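# Move stapler and tape measure into tray, avoiding cutter

## Task

Place both the stapler and the tape measure inside the tray, and make no contact at all with the paper cutter, which must stay exactly as it is. The requester is unavailable, so do not wait for answers.

## Robot and tools

ROBOT. Two arms, left_arm and right_arm, each with six joints and a parallel gripper. Scene frame: origin at table-top height, halfway between the nominal arm bases; +z up, +x forward over the table, left_arm on the +y side. The names do not match image sides. Calibrated bases: left_arm at (+0.029, +0.369, 0) m, quat_wxyz (+1.000, 0, 0, +0.026); right_arm at (+0.006, -0.302, 0) m, quat_wxyz (+1.000, 0, 0, -0.008). Each arm reports its hand pose, targets and wrist camera pose in its own base frame. Fixed cameras and the table use the scene frame. Printed hand poses can be off by a few centimetres, more at long reach.

ROW LAYOUT. Every row has 14 numbers, each in [-1, 1], and both arms are always included: seven for left_arm, then seven for right_arm. Within each seven, the order is wrist roll, wrist yaw, shoulder, wrist pitch, elbow, waist, then gripper opening. Waist and wrist pitch have flipped signs compared with the arm's own convention, both in calls and in results. Scale: 1.0 = 2.224 rad for waist, shoulder and elbow, and 8.485 rad for wrist pitch, wrist yaw and wrist roll. Stated ranges in the arm's own signs are: waist -2.618 to 3.054 (so -3.054 to 2.618 in your numbers), shoulder 0 to 3.142, elbow 0 to 3.142, wrist pitch ±1.571, wrist yaw ±1.571, wrist roll ±2.094. Real joint ends can differ by up to 0.059 rad.

JOINT NUMBERS ARE OFFSETS. Each joint number is an offset from the Joint targets as they stood when the action (or move) began. It is not measured from the previous row. Sending the same offset again moves the joint further. To hold an arm in place, send 0 for its joints.

OPENING IS ABSOLUTE. +1 is fully open (pad gap 0.094 m) and -1 is closed. Between those, the fingers go to where grip_measured reads your number. A 0 is a real command, so to leave a gripper alone, resend its current value from Tool commands.

execute_actions(actions, cameras). actions is a list of up to 15 actions. Each action is a table of up to 15 rows, one per 1/30 s step, so one action lasts 0.5 s. A shorter table repeats its last row. If any joint would go more than 0.059 rad past its range, the action is rejected for both arms. If the first action fails this check, or any action is malformed, the whole call is rejected. Sending an empty list just returns the current state and images. cameras: a list of names, [] for none, or omit it for all.

move(target, speed, blend, opening_speed, grip_force, blocking, cameras). target is one 14-number row or a list of up to 15 rows. Every row is an offset from the Joint targets at the start of the move, not from the previous row. All joints move in step. The motion does not avoid obstacles or the other arm. speed: rad/s for the joint with the farthest to go, 0.01 to 12.57, default 0.5. Give one number or one per target. blend (rad) rounds corners between list targets; 0 means stop at each target. opening_speed: units per second on the -1..+1 scale, at least 0.2. Close slowly on fragile things. grip_force: newtons per finger pad, 10 to 50, one value or one per arm. It stays set; lower force closes more slowly. blocking=false returns after about 0.5 s while the motion continues. The result adds a move: line: done, off_target (at rest more than 0.035 rad from target), moving, held or fault. It may also add limits=held. Neither done nor off_target rules out contact.

wait(seconds 0-10) lets time pass while commands are held. stop() brakes a running move. zoom_image(camera, region [x0,y0,x1,y1] px, at most 504x504) enlarges part of the latest image from cam_high, cam_low, cam_over, cam_left_wrist or cam_right_wrist. All are 672x504. finished_scene(scene=1) ends the scene for good. Call it only when both items are resting in the tray.

RESULTS. end_effector_position (m) and end_effector_quat_wxyz are in the arm's base frame. The gripper's fingers point along its +z and close along its y. The reported point sits between the pads, about 1 cm behind the tips. Joint positions and Joint velocities are given in row order (rad, rad/s), plus the pad gap (m). Joint targets are the base for your next offsets. grip_measured uses the command scale; on a hard part it reads a little narrower than the part. grip_effort_nm is the motor effort, negative when closing; it is not a measure of pad force. Joint torques are unreliable readings. Warning lines: "joint sent to its limit"; "joint command not followed" (a clearance check altered targets); MOTOR HOT (75 °C); and OVER-TEMPERATURE FAULT (90 °C, which folds the arm and disables it for the rest of the scene).

MOTION LIMITS. Per step, each target stays within 0.339 rad (big joints) or 2.2 rad (wrist joints) of the measured angle. Targets that would move the gripper more than 200 mm are scaled back, so big moves take several actions.

AVOID. Any contact with the paper cutter. Knocking anything off the table. Dropping items from a height or releasing them while moving. Fast impacts or hard pressing. Contact between the arms, including one gripper closing on the other's fingers. Strain on the wrist camera cables. Holding loads or reaching out for long stretches, since this heats the motors. Objects may occasionally be nudged by outside pushes, so check the tray before finishing.

Each tool is called after ">>>" as name([rows], argument=value, ...), one row to a line, values as JSON.

## Session

>>> execute_actions(actions=[])

Scene clock: 0.00 s.
left_arm: end_effector_position=(+0.3210, +0.0021, +0.3164) grip_measured=+1.000 grip_effort_nm=n/a end_effector_quat_wxyz=(+0.562, -0.255, +0.782, -0.087) | right_arm: end_effector_position=(+0.3314, -0.0438, +0.2243) grip_measured=+1.000 grip_effort_nm=n/a end_effector_quat_wxyz=(+0.559, +0.151, +0.815, -0.004)
Joint names: [wrist roll, wrist yaw, shoulder, wrist pitch, elbow, waist]
Joint positions: left_arm=[-0.588 -0.307 0.886 0.474 0.981 0.167 0.094] | right_arm=[0.217 0.104 0.873 0.137 0.623 0.079 0.094]
Joint velocities: within noise
Joint torques (N m): no reading
Heat: left arm: 42 °C; right arm: 44 °C.
Joint targets: left_arm=[-0.586 -0.310 0.880 0.482 0.989 0.167] | right_arm=[0.216 0.105 0.866 0.145 0.628 0.079]
Tool commands: left_gripper/opening=+1.0 right_gripper/opening=+1.0

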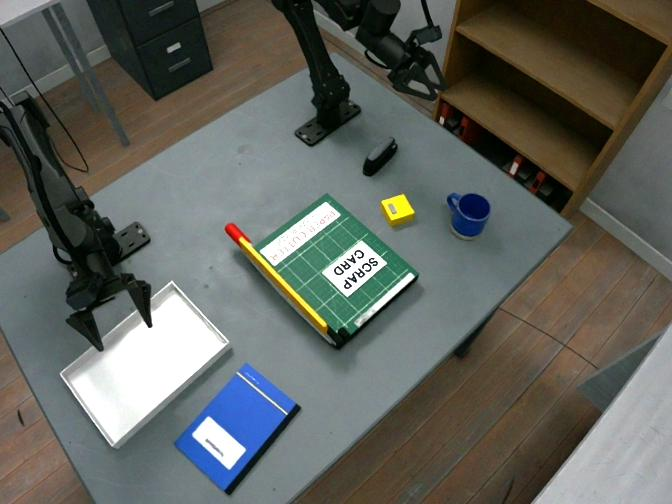

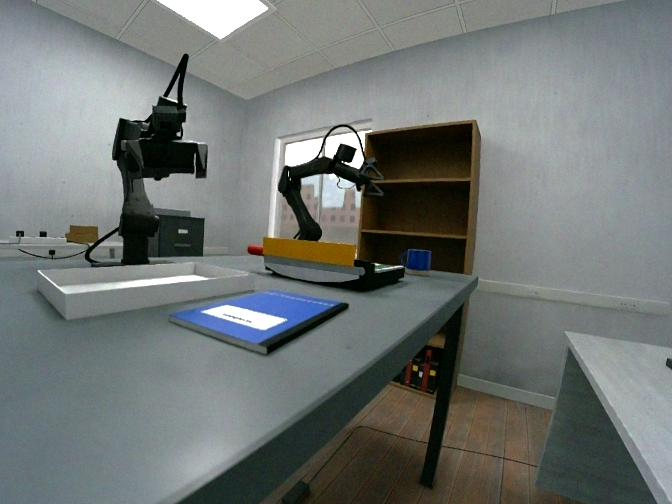

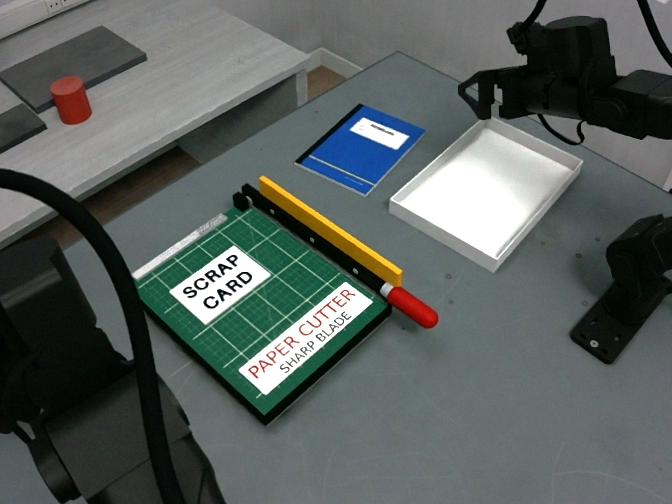

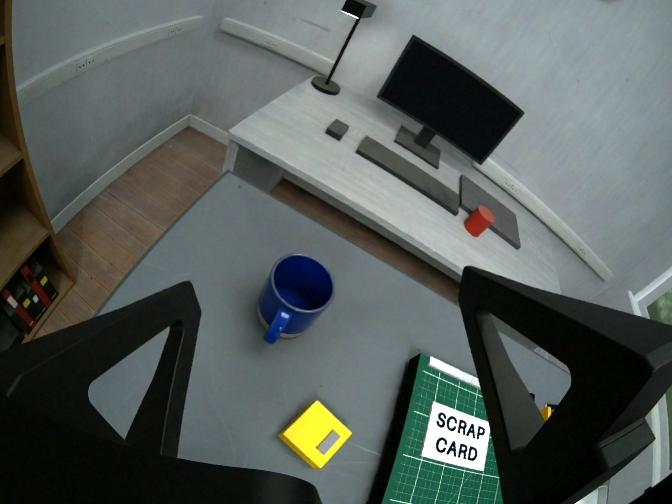

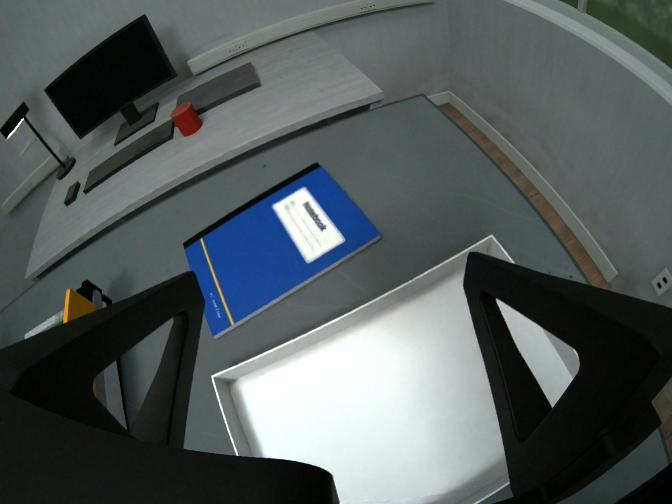

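>>> move(target=[0.0691,0.0365,0.3826,0.1156,0.2851,0.0643,1,0,0,0,0,0,0,1], speed=0.8)

Scene clock: 54.23 s.
left_arm: end_effector_position=(+0.2945, -0.0903, +0.1577) grip_measured=+1.000 grip_effort_nm=0.01 end_effector_quat_wxyz=(-0.003, +0.149, +0.989, +0.004) | right_arm: end_effector_position=(+0.3313, -0.0438, +0.2240) grip_measured=+1.000 grip_effort_nm=-0.01 end_effector_quat_wxyz=(+0.559, +0.151, +0.816, -0.004)
Joint names: [wrist roll, wrist yaw, shoulder, wrist pitch, elbow, waist]
Joint positions: left_arm=[-0.006 -0.007 1.721 1.452 1.595 0.305 0.094] | right_arm=[0.217 0.104 0.873 0.138 0.623 0.079 0.094]
Joint torques (N m): left_arm=[0.03 0.05 -7.56 -0.11 8.98 0.43] | right_arm=[-0.03 0.06 -2.06 -1.81 7.98 0.03]
Heat: left arm: 45 °C; right arm: 47 °C.
Joint targets: left_arm=[0.000 0.000 1.731 1.463 1.623 0.310] | right_arm=[0.216 0.105 0.866 0.146 0.628 0.079]
move: done

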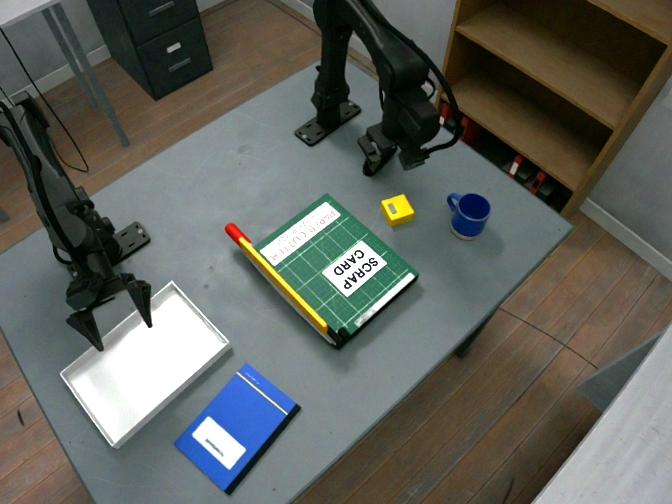

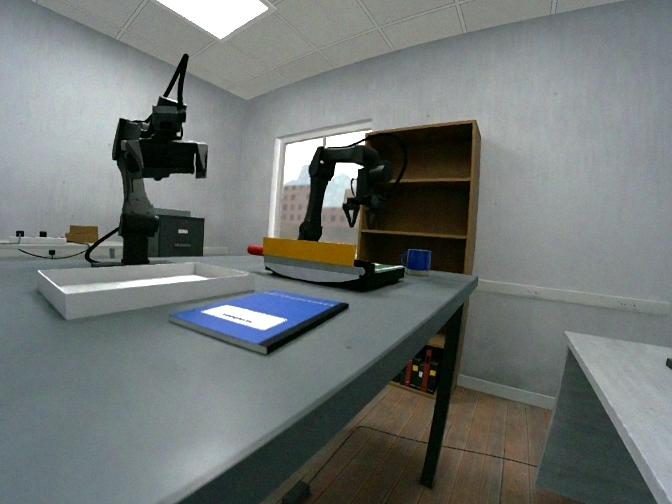

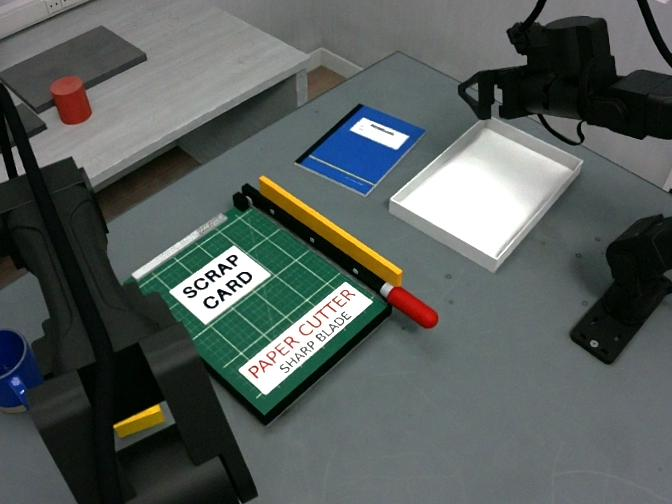

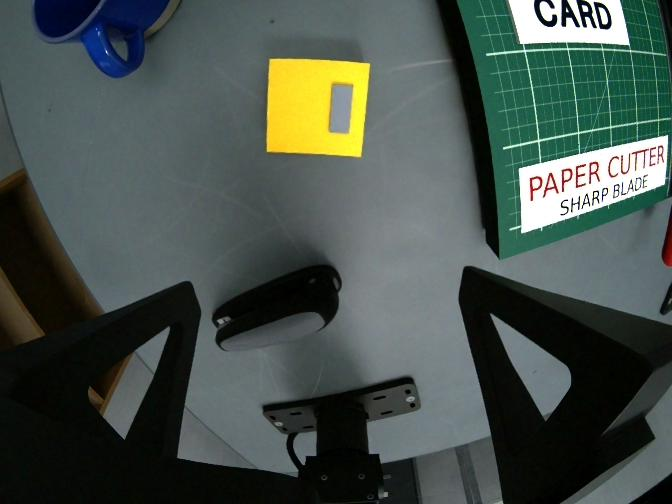

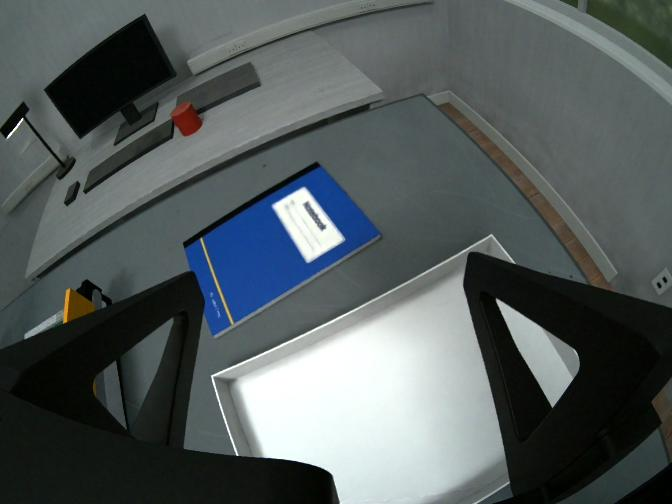

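>>> move(target=[0,0,0.0692,-0.0269,-0.0306,-0.0112,1,0,0,0,0,0,0,1], cameras=["cam_left_wrist"])

Scene clock: 81.53 s.
left_arm: end_effector_position=(+0.3378, -0.0995, +0.1025) grip_measured=+1.000 grip_effort_nm=0.01 end_effector_quat_wxyz=(+0.005, +0.143, +0.990, +0.002) | right_arm: end_effector_position=(+0.3313, -0.0438, +0.2240) grip_measured=+1.000 grip_effort_nm=-0.01 end_effector_quat_wxyz=(+0.559, +0.151, +0.816, -0.004)
Joint names: [wrist roll, wrist yaw, shoulder, wrist pitch, elbow, waist]
Joint positions: left_arm=[-0.006 -0.006 1.873 1.253 1.563 0.292 0.094] | right_arm=[0.217 0.104 0.873 0.138 0.623 0.079 0.094]
Joint torques (N m): left_arm=[0.06 0.03 -9.33 -0.4 6.09 -0.59] | right_arm=[-0.03 0.06 -2.1 -1.81 8.01 0.03]
Heat: left arm: 43 °C; right arm: 47 °C.
Joint targets: left_arm=[0.000 0.000 1.884 1.235 1.555 0.285] | right_arm=[0.216 0.105 0.866 0.146 0.628 0.079]
move: done
Images, in order (width x height): cam_left_wrist 672x504.

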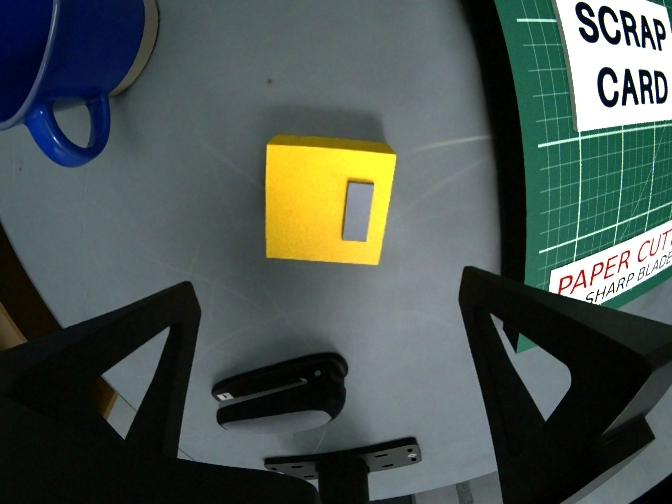

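>>> move(target=[0,0,0.0328,-0.0336,-0.1012,0,1,0,0,0,0,0,0,1], speed=0.25)

>>> zoom_image(camera="cam_high", region=[300, 80, 500, 240])

Scene clock: 89.40 s.
left_arm: end_effector_position=(+0.3377, -0.0994, +0.0259) grip_measured=+1.000 grip_effort_nm=0.01 end_effector_quat_wxyz=(+0.002, +0.143, +0.990, +0.002) | right_arm: end_effector_position=(+0.3313, -0.0438, +0.2240) grip_measured=+1.000 grip_effort_nm=-0.01 end_effector_quat_wxyz=(+0.559, +0.151, +0.816, -0.004)
Joint names: [wrist roll, wrist yaw, shoulder, wrist pitch, elbow, waist]
Joint positions: left_arm=[-0.006 -0.006 1.939 0.968 1.341 0.292 0.094] | right_arm=[0.217 0.104 0.873 0.138 0.623 0.079 0.094]
Joint torques (N m): left_arm=[0.04 0.02 -8.94 -0.41 5.59 -0.72] | right_arm=[-0.03 0.06 -2.06 -1.82 7.99 0.05]
Heat: left arm: 43 °C; right arm: 47 °C.
Joint targets: left_arm=[0.000 0.000 1.957 0.950 1.330 0.285] | right_arm=[0.216 0.105 0.866 0.146 0.628 0.079]
move: done

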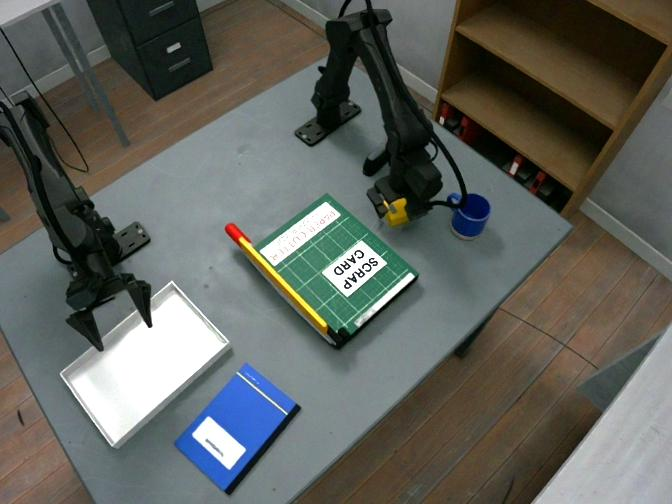

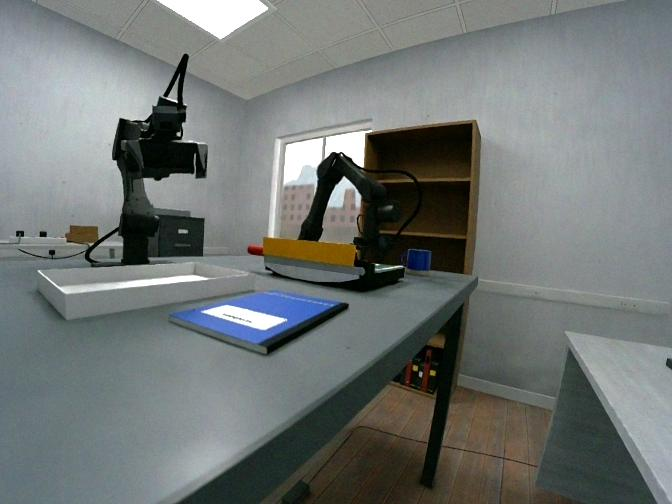

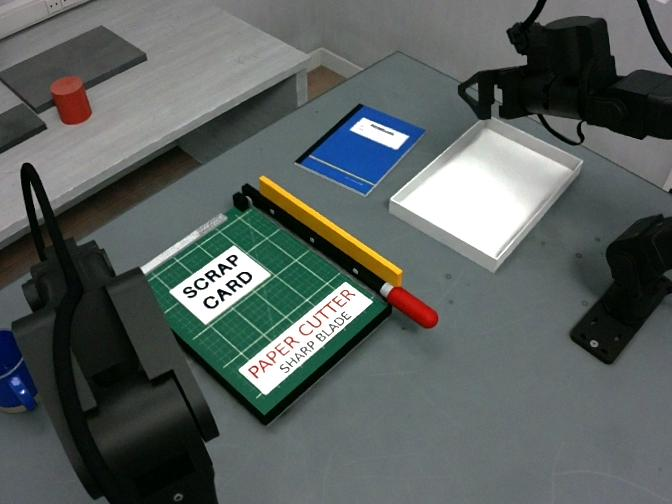

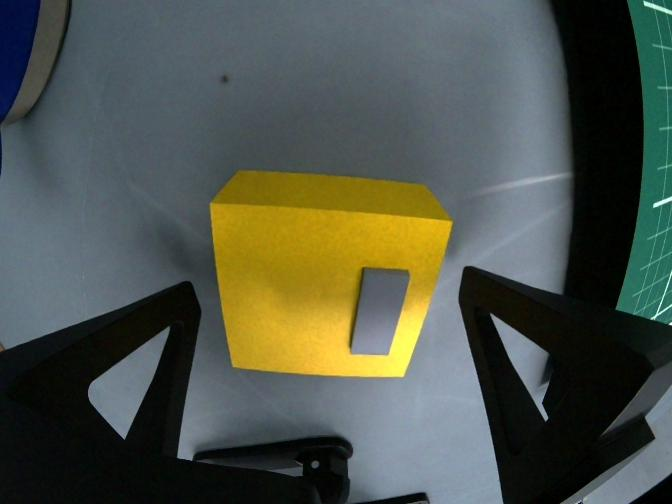

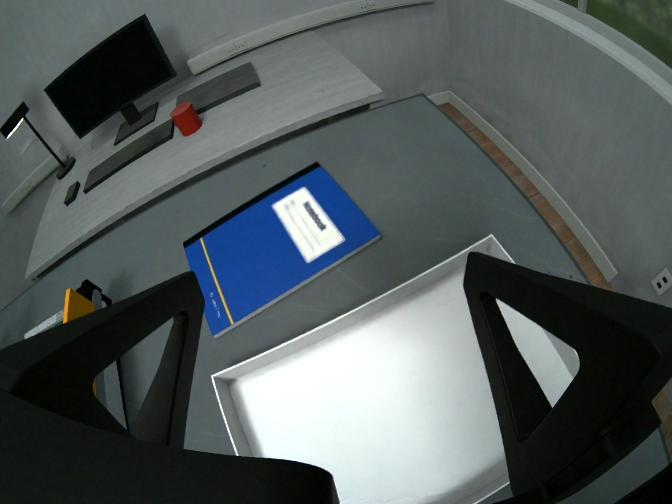

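Scaled by 2.520 from the camera's 672x504 image, which has a finer 960x720 frame.

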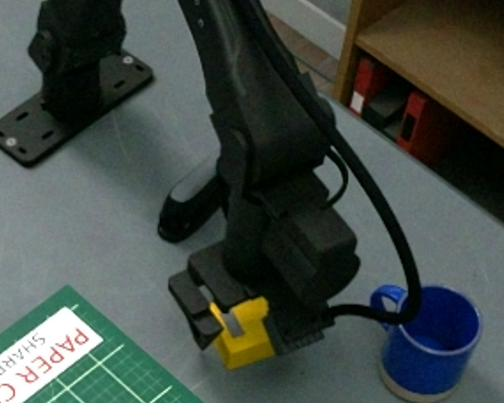

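>>> move(target=[0,0,0,0,0,0,-0.1,0,0,0,0,0,0,1], grip_force=35, opening_speed=0.6, cameras=["cam_left_wrist"])

Scene clock: 95.43 s.
left_arm: end_effector_position=(+0.3378, -0.0995, +0.0259) grip_measured=+0.323 grip_effort_nm=-0.73 end_effector_quat_wxyz=(+0.003, +0.143, +0.990, +0.002) | right_arm: end_effector_position=(+0.3313, -0.0438, +0.2240) grip_measured=+1.000 grip_effort_nm=-0.01 end_effector_quat_wxyz=(+0.559, +0.151, +0.816, -0.004)
Joint names: [wrist roll, wrist yaw, shoulder, wrist pitch, elbow, waist]
Joint positions: left_arm=[-0.006 -0.006 1.939 0.968 1.341 0.292 0.062] | right_arm=[0.217 0.104 0.873 0.138 0.623 0.079 0.094]
Joint torques (N m): left_arm=[0.08 0.06 -8.88 -0.4 5.52 -0.73] | right_arm=[-0.02 0.05 -2.09 -1.82 7.97 0.05]
Heat: left arm: 43 °C; right arm: 47 °C.
Joint targets: left_arm=[0.000 0.000 1.957 0.950 1.330 0.285] | right_arm=[0.216 0.105 0.866 0.146 0.628 0.079]
grip_force (N): 35, 35
move: done
Images, in order (width x height): cam_left_wrist 672x504.

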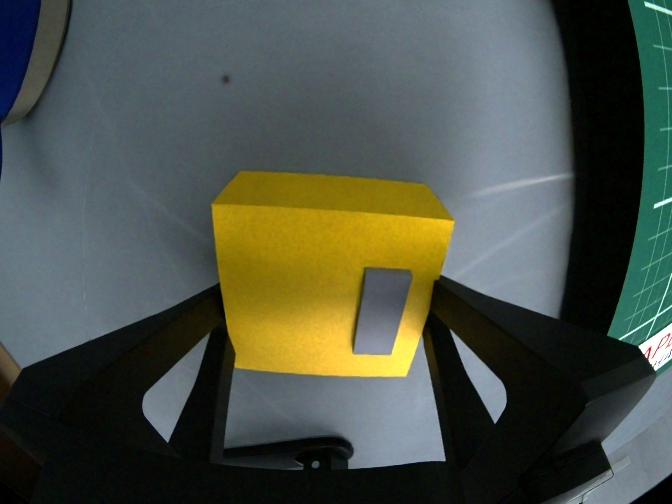

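>>> move([
  [0,0,-0.0629,0.0664,0.1956,0,-0.1,0,0,0,0,0,0,1],
  [0,0,-0.0629,0.0664,0.1956,0.5283,-0.1,0,0,0,0,0,0,1],
], speed=[0.6,0.6], blend=[0.1,0])

Scene clock: 117.60 s.
left_arm: end_effector_position=(+0.0358, -0.3300, +0.1544) grip_measured=+0.323 grip_effort_nm=-0.74 end_effector_quat_wxyz=(-0.016, +0.667, +0.745, +0.013) | right_arm: end_effector_position=(+0.3313, -0.0438, +0.2240) grip_measured=+1.000 grip_effort_nm=-0.01 end_effector_quat_wxyz=(+0.559, +0.151, +0.816, -0.004)
Joint names: [wrist roll, wrist yaw, shoulder, wrist pitch, elbow, waist]
Joint positions: left_arm=[-0.004 0.002 1.849 1.501 1.737 1.465 0.062] | right_arm=[0.217 0.104 0.873 0.138 0.623 0.079 0.094]
Joint torques (N m): left_arm=[0.02 -0.03 -13.09 0.02 8.84 -0.44] | right_arm=[-0.03 0.05 -2.02 -1.83 7.99 0.05]
Heat: left arm: 43 °C; right arm: 47 °C.
Joint targets: left_arm=[0.001 0.000 1.817 1.513 1.765 1.460] | right_arm=[0.216 0.105 0.866 0.146 0.628 0.079]
grip_force (N): 35, 35
move: done

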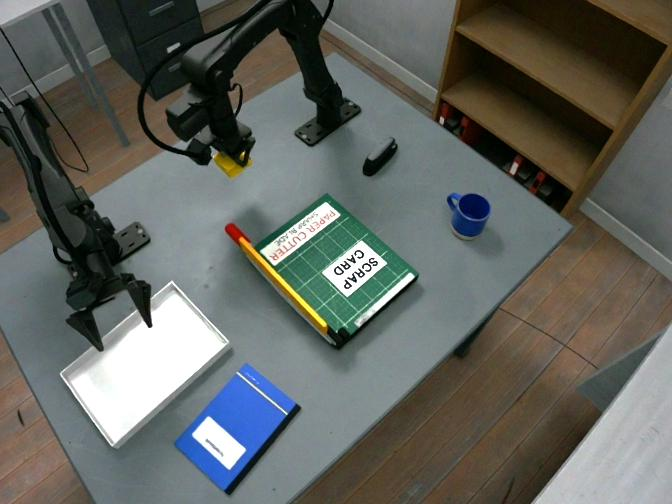

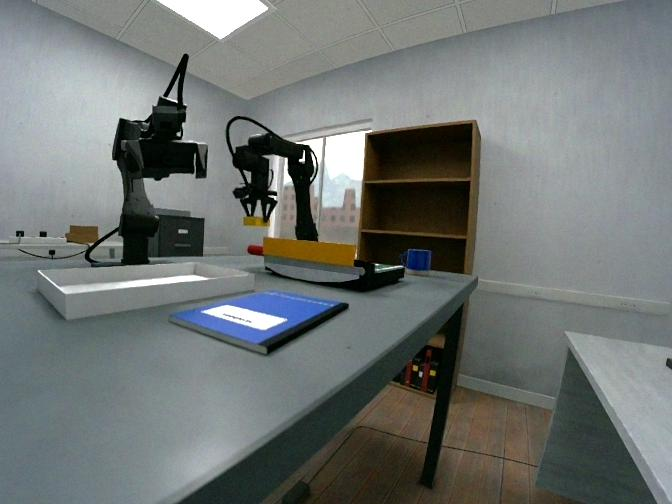

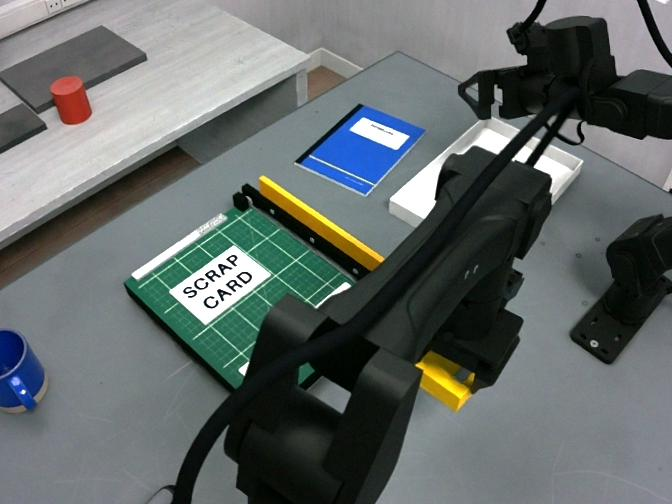

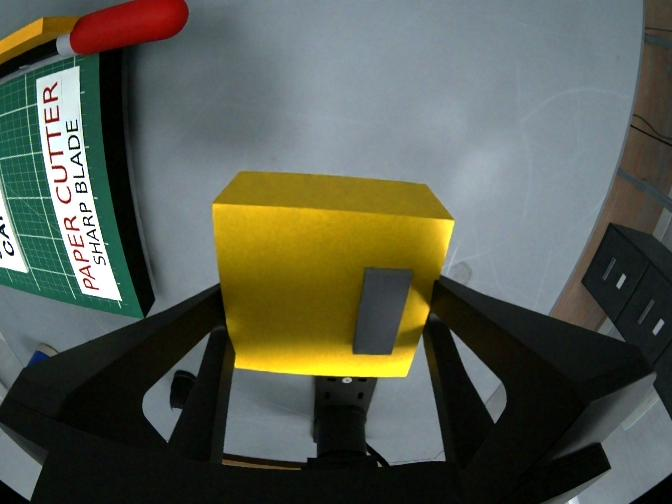

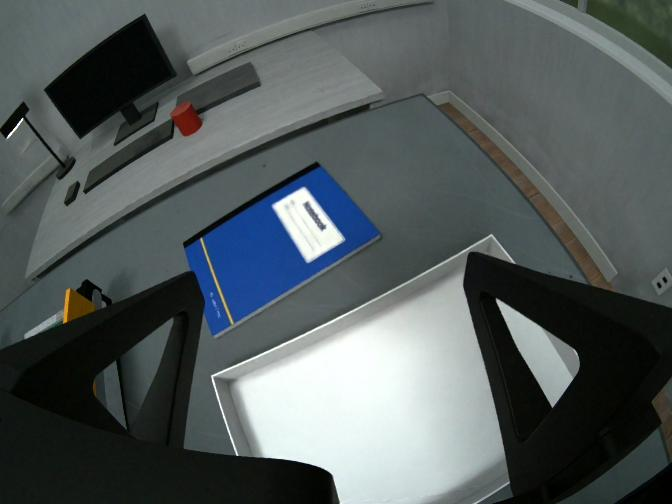

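>>> move(target=[0,0,0.0261,-0.0594,-0.2066,0,-0.1,0,0,0,0,0,0,1], speed=0.4, cameras=[])

Scene clock: 126.90 s.
left_arm: end_effector_position=(+0.0360, -0.3318, +0.0434) grip_measured=+0.323 grip_effort_nm=-0.74 end_effector_quat_wxyz=(-0.004, +0.667, +0.745, +0.002) | right_arm: end_effector_position=(+0.3313, -0.0438, +0.2240) grip_measured=+1.000 grip_effort_nm=-0.01 end_effector_quat_wxyz=(+0.559, +0.151, +0.816, -0.004)
Joint names: [wrist roll, wrist yaw, shoulder, wrist pitch, elbow, waist]
Joint positions: left_arm=[-0.004 0.002 1.864 1.028 1.312 1.465 0.062] | right_arm=[0.217 0.104 0.873 0.138 0.623 0.079 0.094]
Joint torques (N m): left_arm=[0.03 -0.02 -8.84 -0.38 5.93 -0.42] | right_arm=[-0.03 0.05 -2.07 -1.82 8.01 0.09]
Heat: left arm: 43 °C; right arm: 47 °C.
Joint targets: left_arm=[0.001 0.000 1.875 1.009 1.305 1.460] | right_arm=[0.216 0.105 0.866 0.146 0.628 0.079]
grip_force (N): 35, 35
move: done
No camera images: "cameras" was empty.

>>> move([
  [0,0,0,-0.008,-0.0306,0,-0.1,0,0,0,0,0,0,1],
], speed=0.1, cameras=["cam_low"])

>>> zoom_image(camera="cam_low", region=[200, 200, 340, 300])

Scene clock: 132.77 s.
left_arm: end_effector_position=(+0.0355, -0.3270, +0.0280) grip_measured=+0.323 grip_effort_nm=-0.74 end_effector_quat_wxyz=(-0.003, +0.667, +0.745, +0.001) | right_arm: end_effector_position=(+0.3313, -0.0438, +0.2240) grip_measured=+1.000 grip_effort_nm=-0.01 end_effector_quat_wxyz=(+0.559, +0.151, +0.816, -0.004)
Joint names: [wrist roll, wrist yaw, shoulder, wrist pitch, elbow, waist]
Joint positions: left_arm=[-0.004 0.002 1.864 0.96 1.247 1.465 0.062] | right_arm=[0.217 0.104 0.873 0.138 0.623 0.079 0.094]
Joint torques (N m): left_arm=[0.03 0.01 -8.64 -0.37 5.5 -0.5] | right_arm=[-0.03 0.05 -2.07 -1.83 7.99 0.01]
Heat: left arm: 43 °C; right arm: 47 °C.
Joint targets: left_arm=[0.001 0.000 1.875 0.941 1.237 1.460] | right_arm=[0.216 0.105 0.866 0.146 0.628 0.079]
grip_force (N): 35, 35
move: done
Images, in order (width x height): cam_low 672x504.

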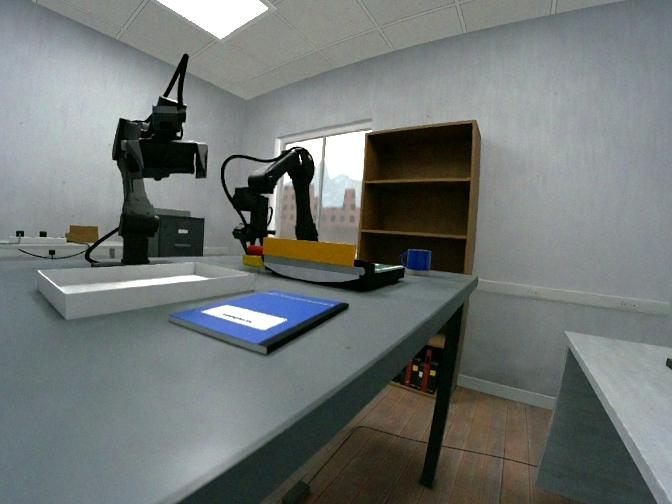

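Scaled by 3.600 from the camera's 672x504 image, which has a finer 960x720 frame.

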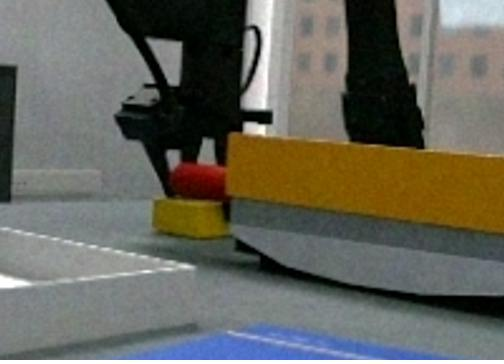

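>>> move([
  [0,0,0,-0.001,-0.0045,0,-0.1,0,0,0,0,0,0,1],
  [0,0,0,-0.001,-0.0045,0,1,0,0,0,0,0,0,1],
], speed=0.1, opening_speed=0.8, cameras=["cam_left_wrist","cam_over"])

Scene clock: 137.37 s.
left_arm: end_effector_position=(+0.0354, -0.3263, +0.0259) grip_measured=+0.998 grip_effort_nm=0.11 end_effector_quat_wxyz=(-0.003, +0.667, +0.745, +0.001) | right_arm: end_effector_position=(+0.3313, -0.0438, +0.2240) grip_measured=+1.000 grip_effort_nm=-0.01 end_effector_quat_wxyz=(+0.559, +0.151, +0.816, -0.004)
Joint names: [wrist roll, wrist yaw, shoulder, wrist pitch, elbow, waist]
Joint positions: left_arm=[-0.004 0.002 1.864 0.951 1.238 1.465 0.094] | right_arm=[0.217 0.104 0.873 0.138 0.623 0.079 0.094]
Joint torques (N m): left_arm=[0.05 -0.03 -8.58 -0.38 5.56 -0.49] | right_arm=[-0.02 0.06 -2 -1.82 8.02 0.08]
Heat: left arm: 43 °C; right arm: 47 °C.
Joint targets: left_arm=[0.001 0.000 1.875 0.933 1.227 1.460] | right_arm=[0.216 0.105 0.866 0.146 0.628 0.079]
grip_force (N): 35, 35
move: done
Images, in order (width x height): cam_over 672x504, cam_left_wrist 672x504.

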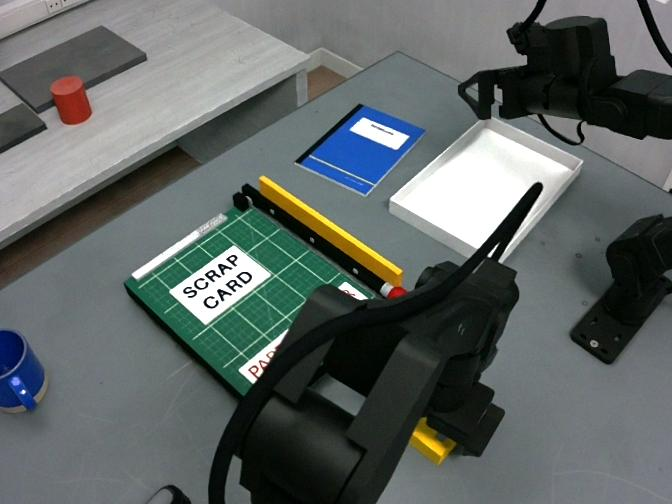

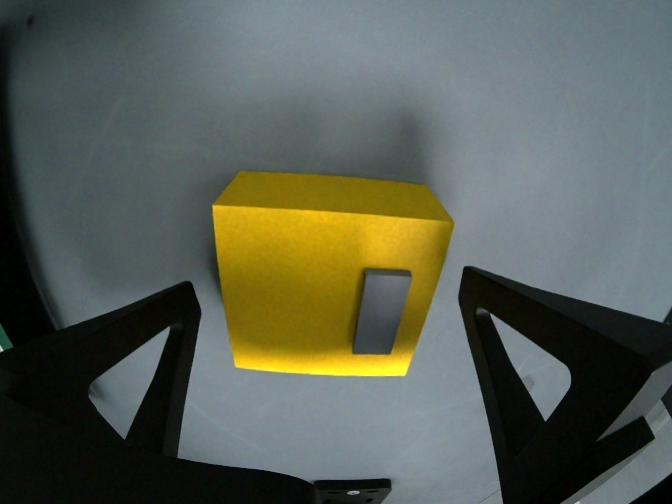

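>>> move([
  [0,0,-0.0292,0.068,0.2397,0,1,0,0,0,0,0,0,1],
  [0.1543,0,-0.2563,0.046,-0.0728,-0.625,1,-0.0691,-0.0124,0.4685,0.1545,0.5292,-0.6533,1],
], speed=[0.5,0.7], blend=[0.08,0])

Scene clock: 160.23 s.
left_arm: end_effector_position=(+0.2048, -0.0137, +0.1224) grip_measured=+0.998 grip_effort_nm=0.11 end_effector_quat_wxyz=(-0.006, +0.636, +0.772, -0.001) | right_arm: end_effector_position=(+0.0674, +0.3508, +0.1551) grip_measured=+1.000 grip_effort_nm=-0.03 end_effector_quat_wxyz=(-0.012, +0.764, -0.645, -0.004)
Joint names: [wrist roll, wrist yaw, shoulder, wrist pitch, elbow, waist]
Joint positions: left_arm=[1.302 -0.005 1.326 1.335 1.079 0.076 0.094] | right_arm=[-0.36 0.004 1.885 1.449 1.787 -1.38 0.094]
Joint torques (N m): left_arm=[0.05 0.04 -6.2 -0.32 5.67 -0.57] | right_arm=[-0.11 -0.03 -7.75 -0.16 7.65 0.53]
Heat: left arm: 42 °C; right arm: 46 °C.
Joint targets: left_arm=[1.310 0.000 1.306 1.323 1.065 0.070] | right_arm=[-0.370 0.000 1.908 1.456 1.805 -1.375]
grip_force (N): 35, 35
move: done

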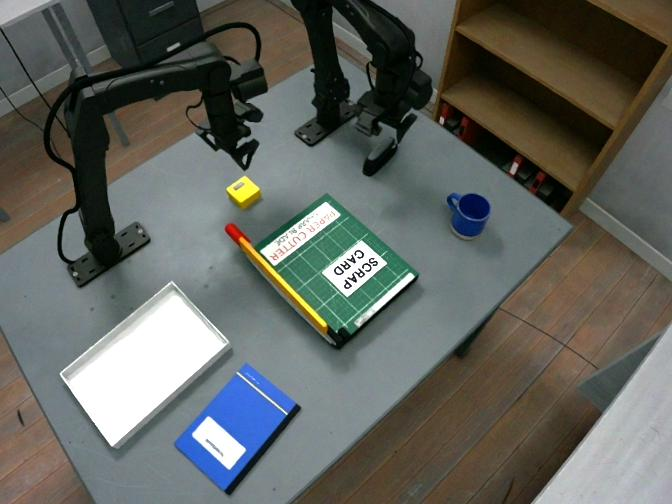

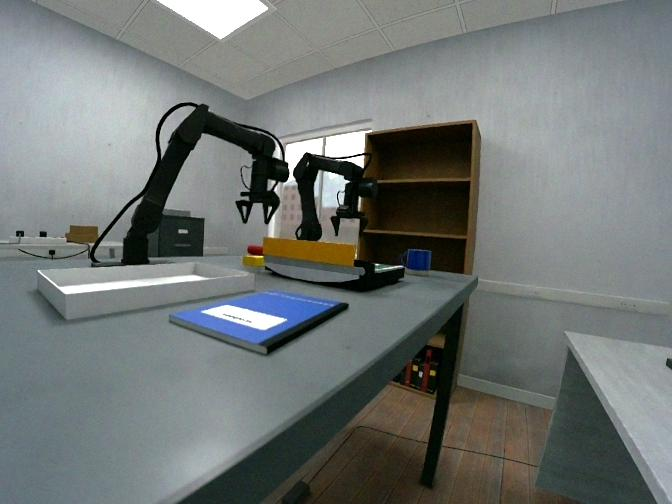

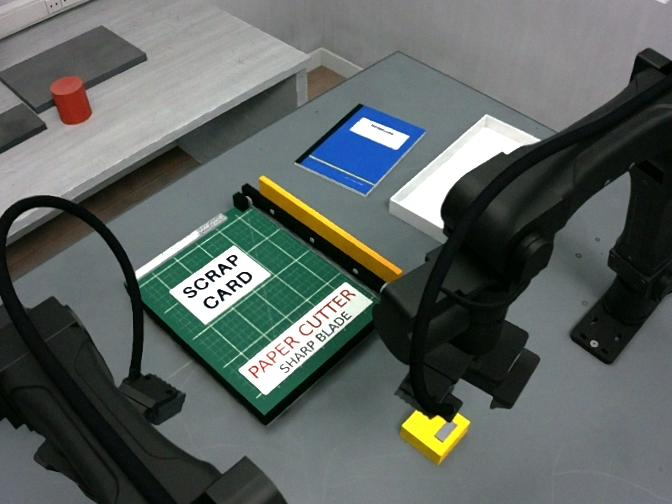

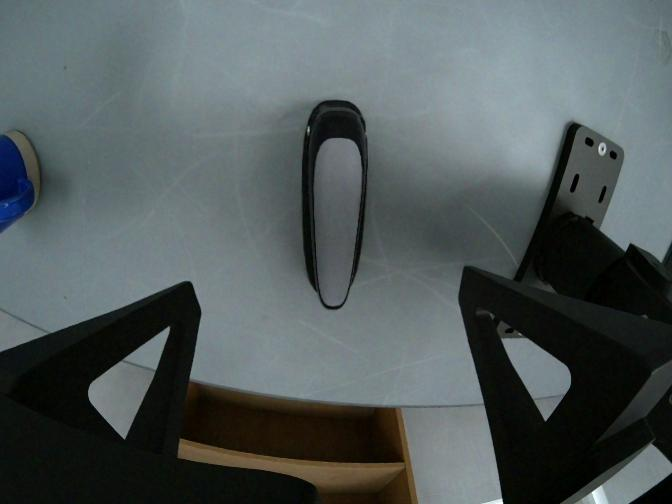

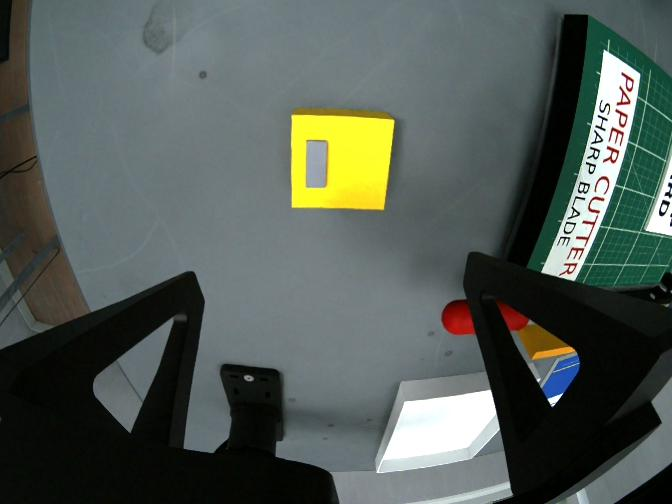

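>>> move(target=[0,0,0.0378,-0.0499,-0.1506,0,1,0,0,0.0436,-0.0549,-0.1753,0,1], speed=0.25, cameras=["cam_left_wrist","cam_right_wrist","cam_low"])

Scene clock: 178.50 s.
left_arm: end_effector_position=(+0.2069, -0.0139, +0.0296) grip_measured=+0.998 grip_effort_nm=0.11 end_effector_quat_wxyz=(+0.007, +0.636, +0.771, +0.008) | right_arm: end_effector_position=(+0.0693, +0.3608, +0.0321) grip_measured=+1.000 grip_effort_nm=-0.03 end_effector_quat_wxyz=(-0.007, +0.765, -0.644, -0.001)
Joint names: [wrist roll, wrist yaw, shoulder, wrist pitch, elbow, waist]
Joint positions: left_arm=[1.303 -0.005 1.38 0.913 0.742 0.076 0.094] | right_arm=[-0.361 0.004 1.978 1.002 1.422 -1.38 0.094]
Joint torques (N m): left_arm=[0.05 0.05 -3.43 -0.36 5.38 -0.57] | right_arm=[-0.11 -0.02 -8.09 -0.32 5.08 0.55]
Heat: left arm: 42 °C; right arm: 45 °C.
Joint targets: left_arm=[1.310 0.000 1.389 0.900 0.730 0.070] | right_arm=[-0.370 0.000 2.005 0.991 1.415 -1.375]
grip_force (N): 35, 35
move: done
Images, in order (width x height): cam_low 672x504, cam_left_wrist 672x504, cam_right_wrist 672x504.

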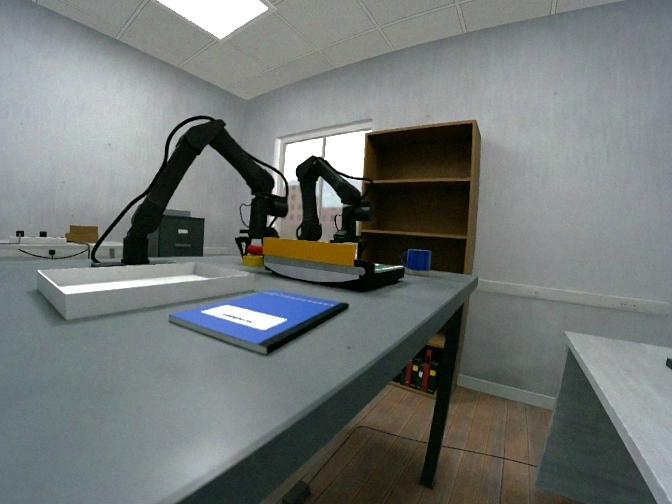

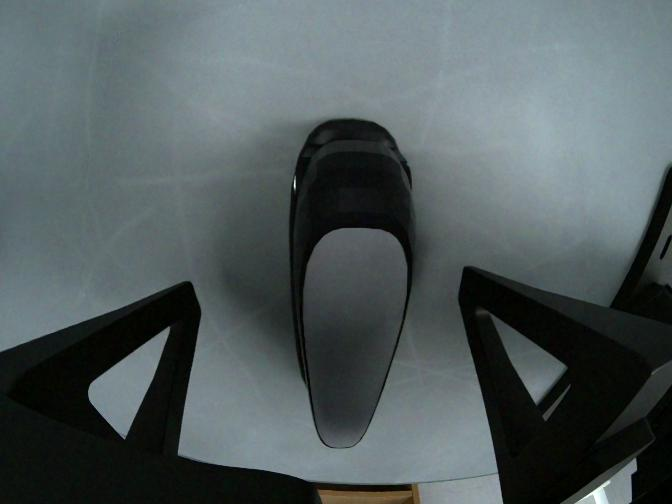

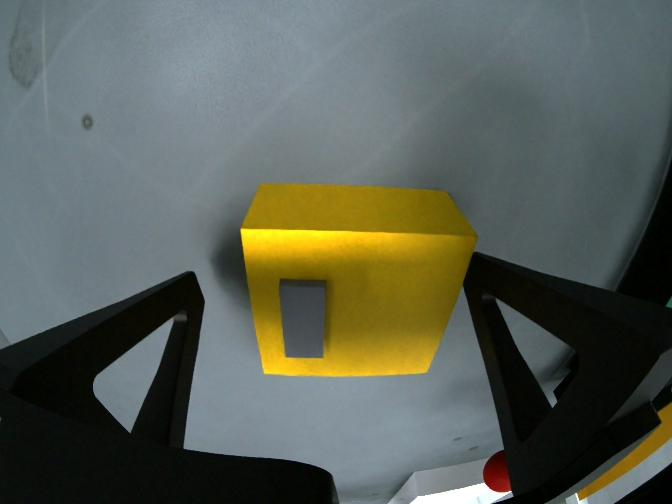

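>>> move(target=[0,0,0,-0.0028,-0.0125,0,1,0,0,0,-0.002,-0.009,0.0095,1], speed=0.15, cameras=["cam_right_wrist"])

Scene clock: 185.43 s.
left_arm: end_effector_position=(+0.2036, -0.0137, +0.0235) grip_measured=+0.998 grip_effort_nm=0.11 end_effector_quat_wxyz=(+0.006, +0.636, +0.771, +0.007) | right_arm: end_effector_position=(+0.0767, +0.3574, +0.0278) grip_measured=+1.000 grip_effort_nm=-0.03 end_effector_quat_wxyz=(-0.006, +0.758, -0.653, -0.001)
Joint names: [wrist roll, wrist yaw, shoulder, wrist pitch, elbow, waist]
Joint positions: left_arm=[1.303 -0.005 1.38 0.889 0.716 0.076 0.094] | right_arm=[-0.361 0.004 1.978 0.985 1.404 -1.358 0.094]
Joint torques (N m): left_arm=[0.06 0.03 -3.47 -0.39 5.29 -0.61] | right_arm=[-0.11 -0.03 -8.06 -0.31 4.86 0.55]
Heat: left arm: 41 °C; right arm: 44 °C.
Joint targets: left_arm=[1.310 0.000 1.389 0.876 0.702 0.070] | right_arm=[-0.370 0.000 2.005 0.974 1.395 -1.353]
grip_force (N): 35, 35
move: done
Images, in order (width x height): cam_right_wrist 672x504.

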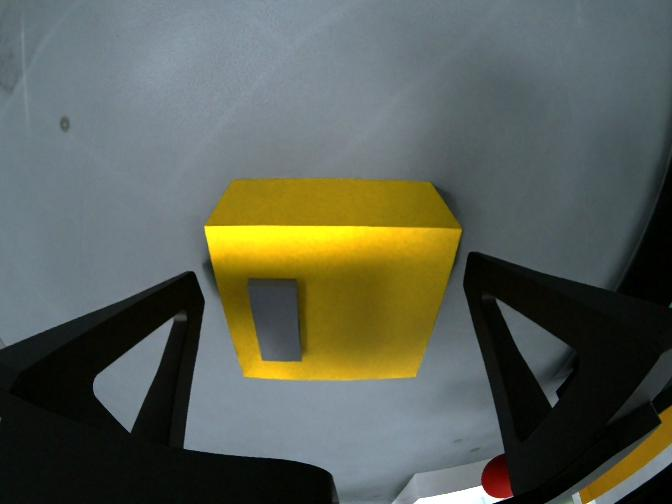

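>>> move(target=[0,0,0,0,0,0,-0.7,0,0,0,0,0,0,-0.1], opening_speed=0.6, cameras=["cam_left_wrist","cam_right_wrist"])

Scene clock: 191.73 s.
left_arm: end_effector_position=(+0.2042, -0.0137, +0.0235) grip_measured=-0.387 grip_effort_nm=-0.70 end_effector_quat_wxyz=(+0.007, +0.637, +0.771, +0.008) | right_arm: end_effector_position=(+0.0768, +0.3576, +0.0278) grip_measured=+0.305 grip_effort_nm=-0.76 end_effector_quat_wxyz=(-0.006, +0.758, -0.653, -0.001)
Joint names: [wrist roll, wrist yaw, shoulder, wrist pitch, elbow, waist]
Joint positions: left_arm=[1.304 -0.005 1.38 0.886 0.716 0.076 0.029] | right_arm=[-0.361 0.004 1.978 0.984 1.404 -1.358 0.061]
Joint torques (N m): left_arm=[0.05 0.05 -3.41 -0.36 5.26 -0.64] | right_arm=[-0.1 -0.03 -8.05 -0.32 4.89 0.55]
Heat: left arm: 41 °C; right arm: 44 °C.
Joint targets: left_arm=[1.310 0.000 1.389 0.876 0.702 0.070] | right_arm=[-0.370 0.000 2.005 0.973 1.395 -1.353]
grip_force (N): 35, 35
move: done
Images, in order (width x height): cam_left_wrist 672x504, cam_right_wrist 672x504.

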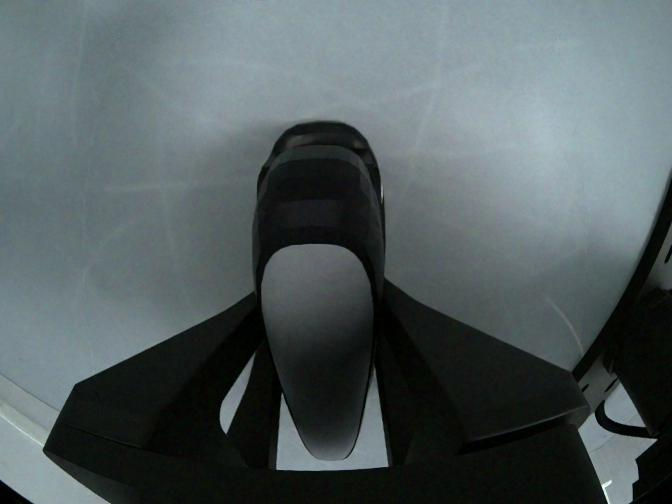

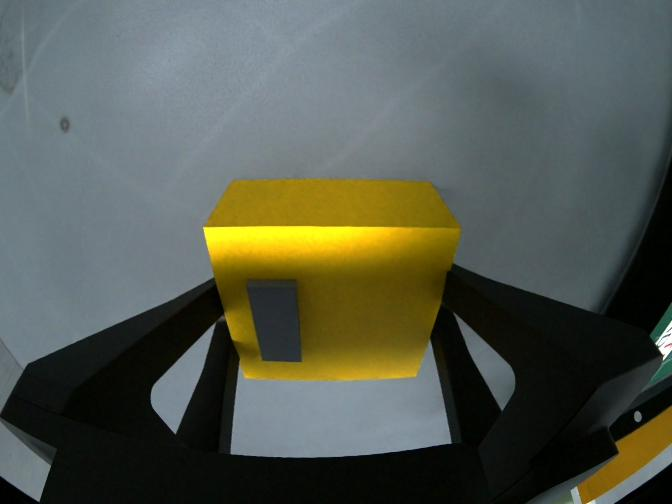

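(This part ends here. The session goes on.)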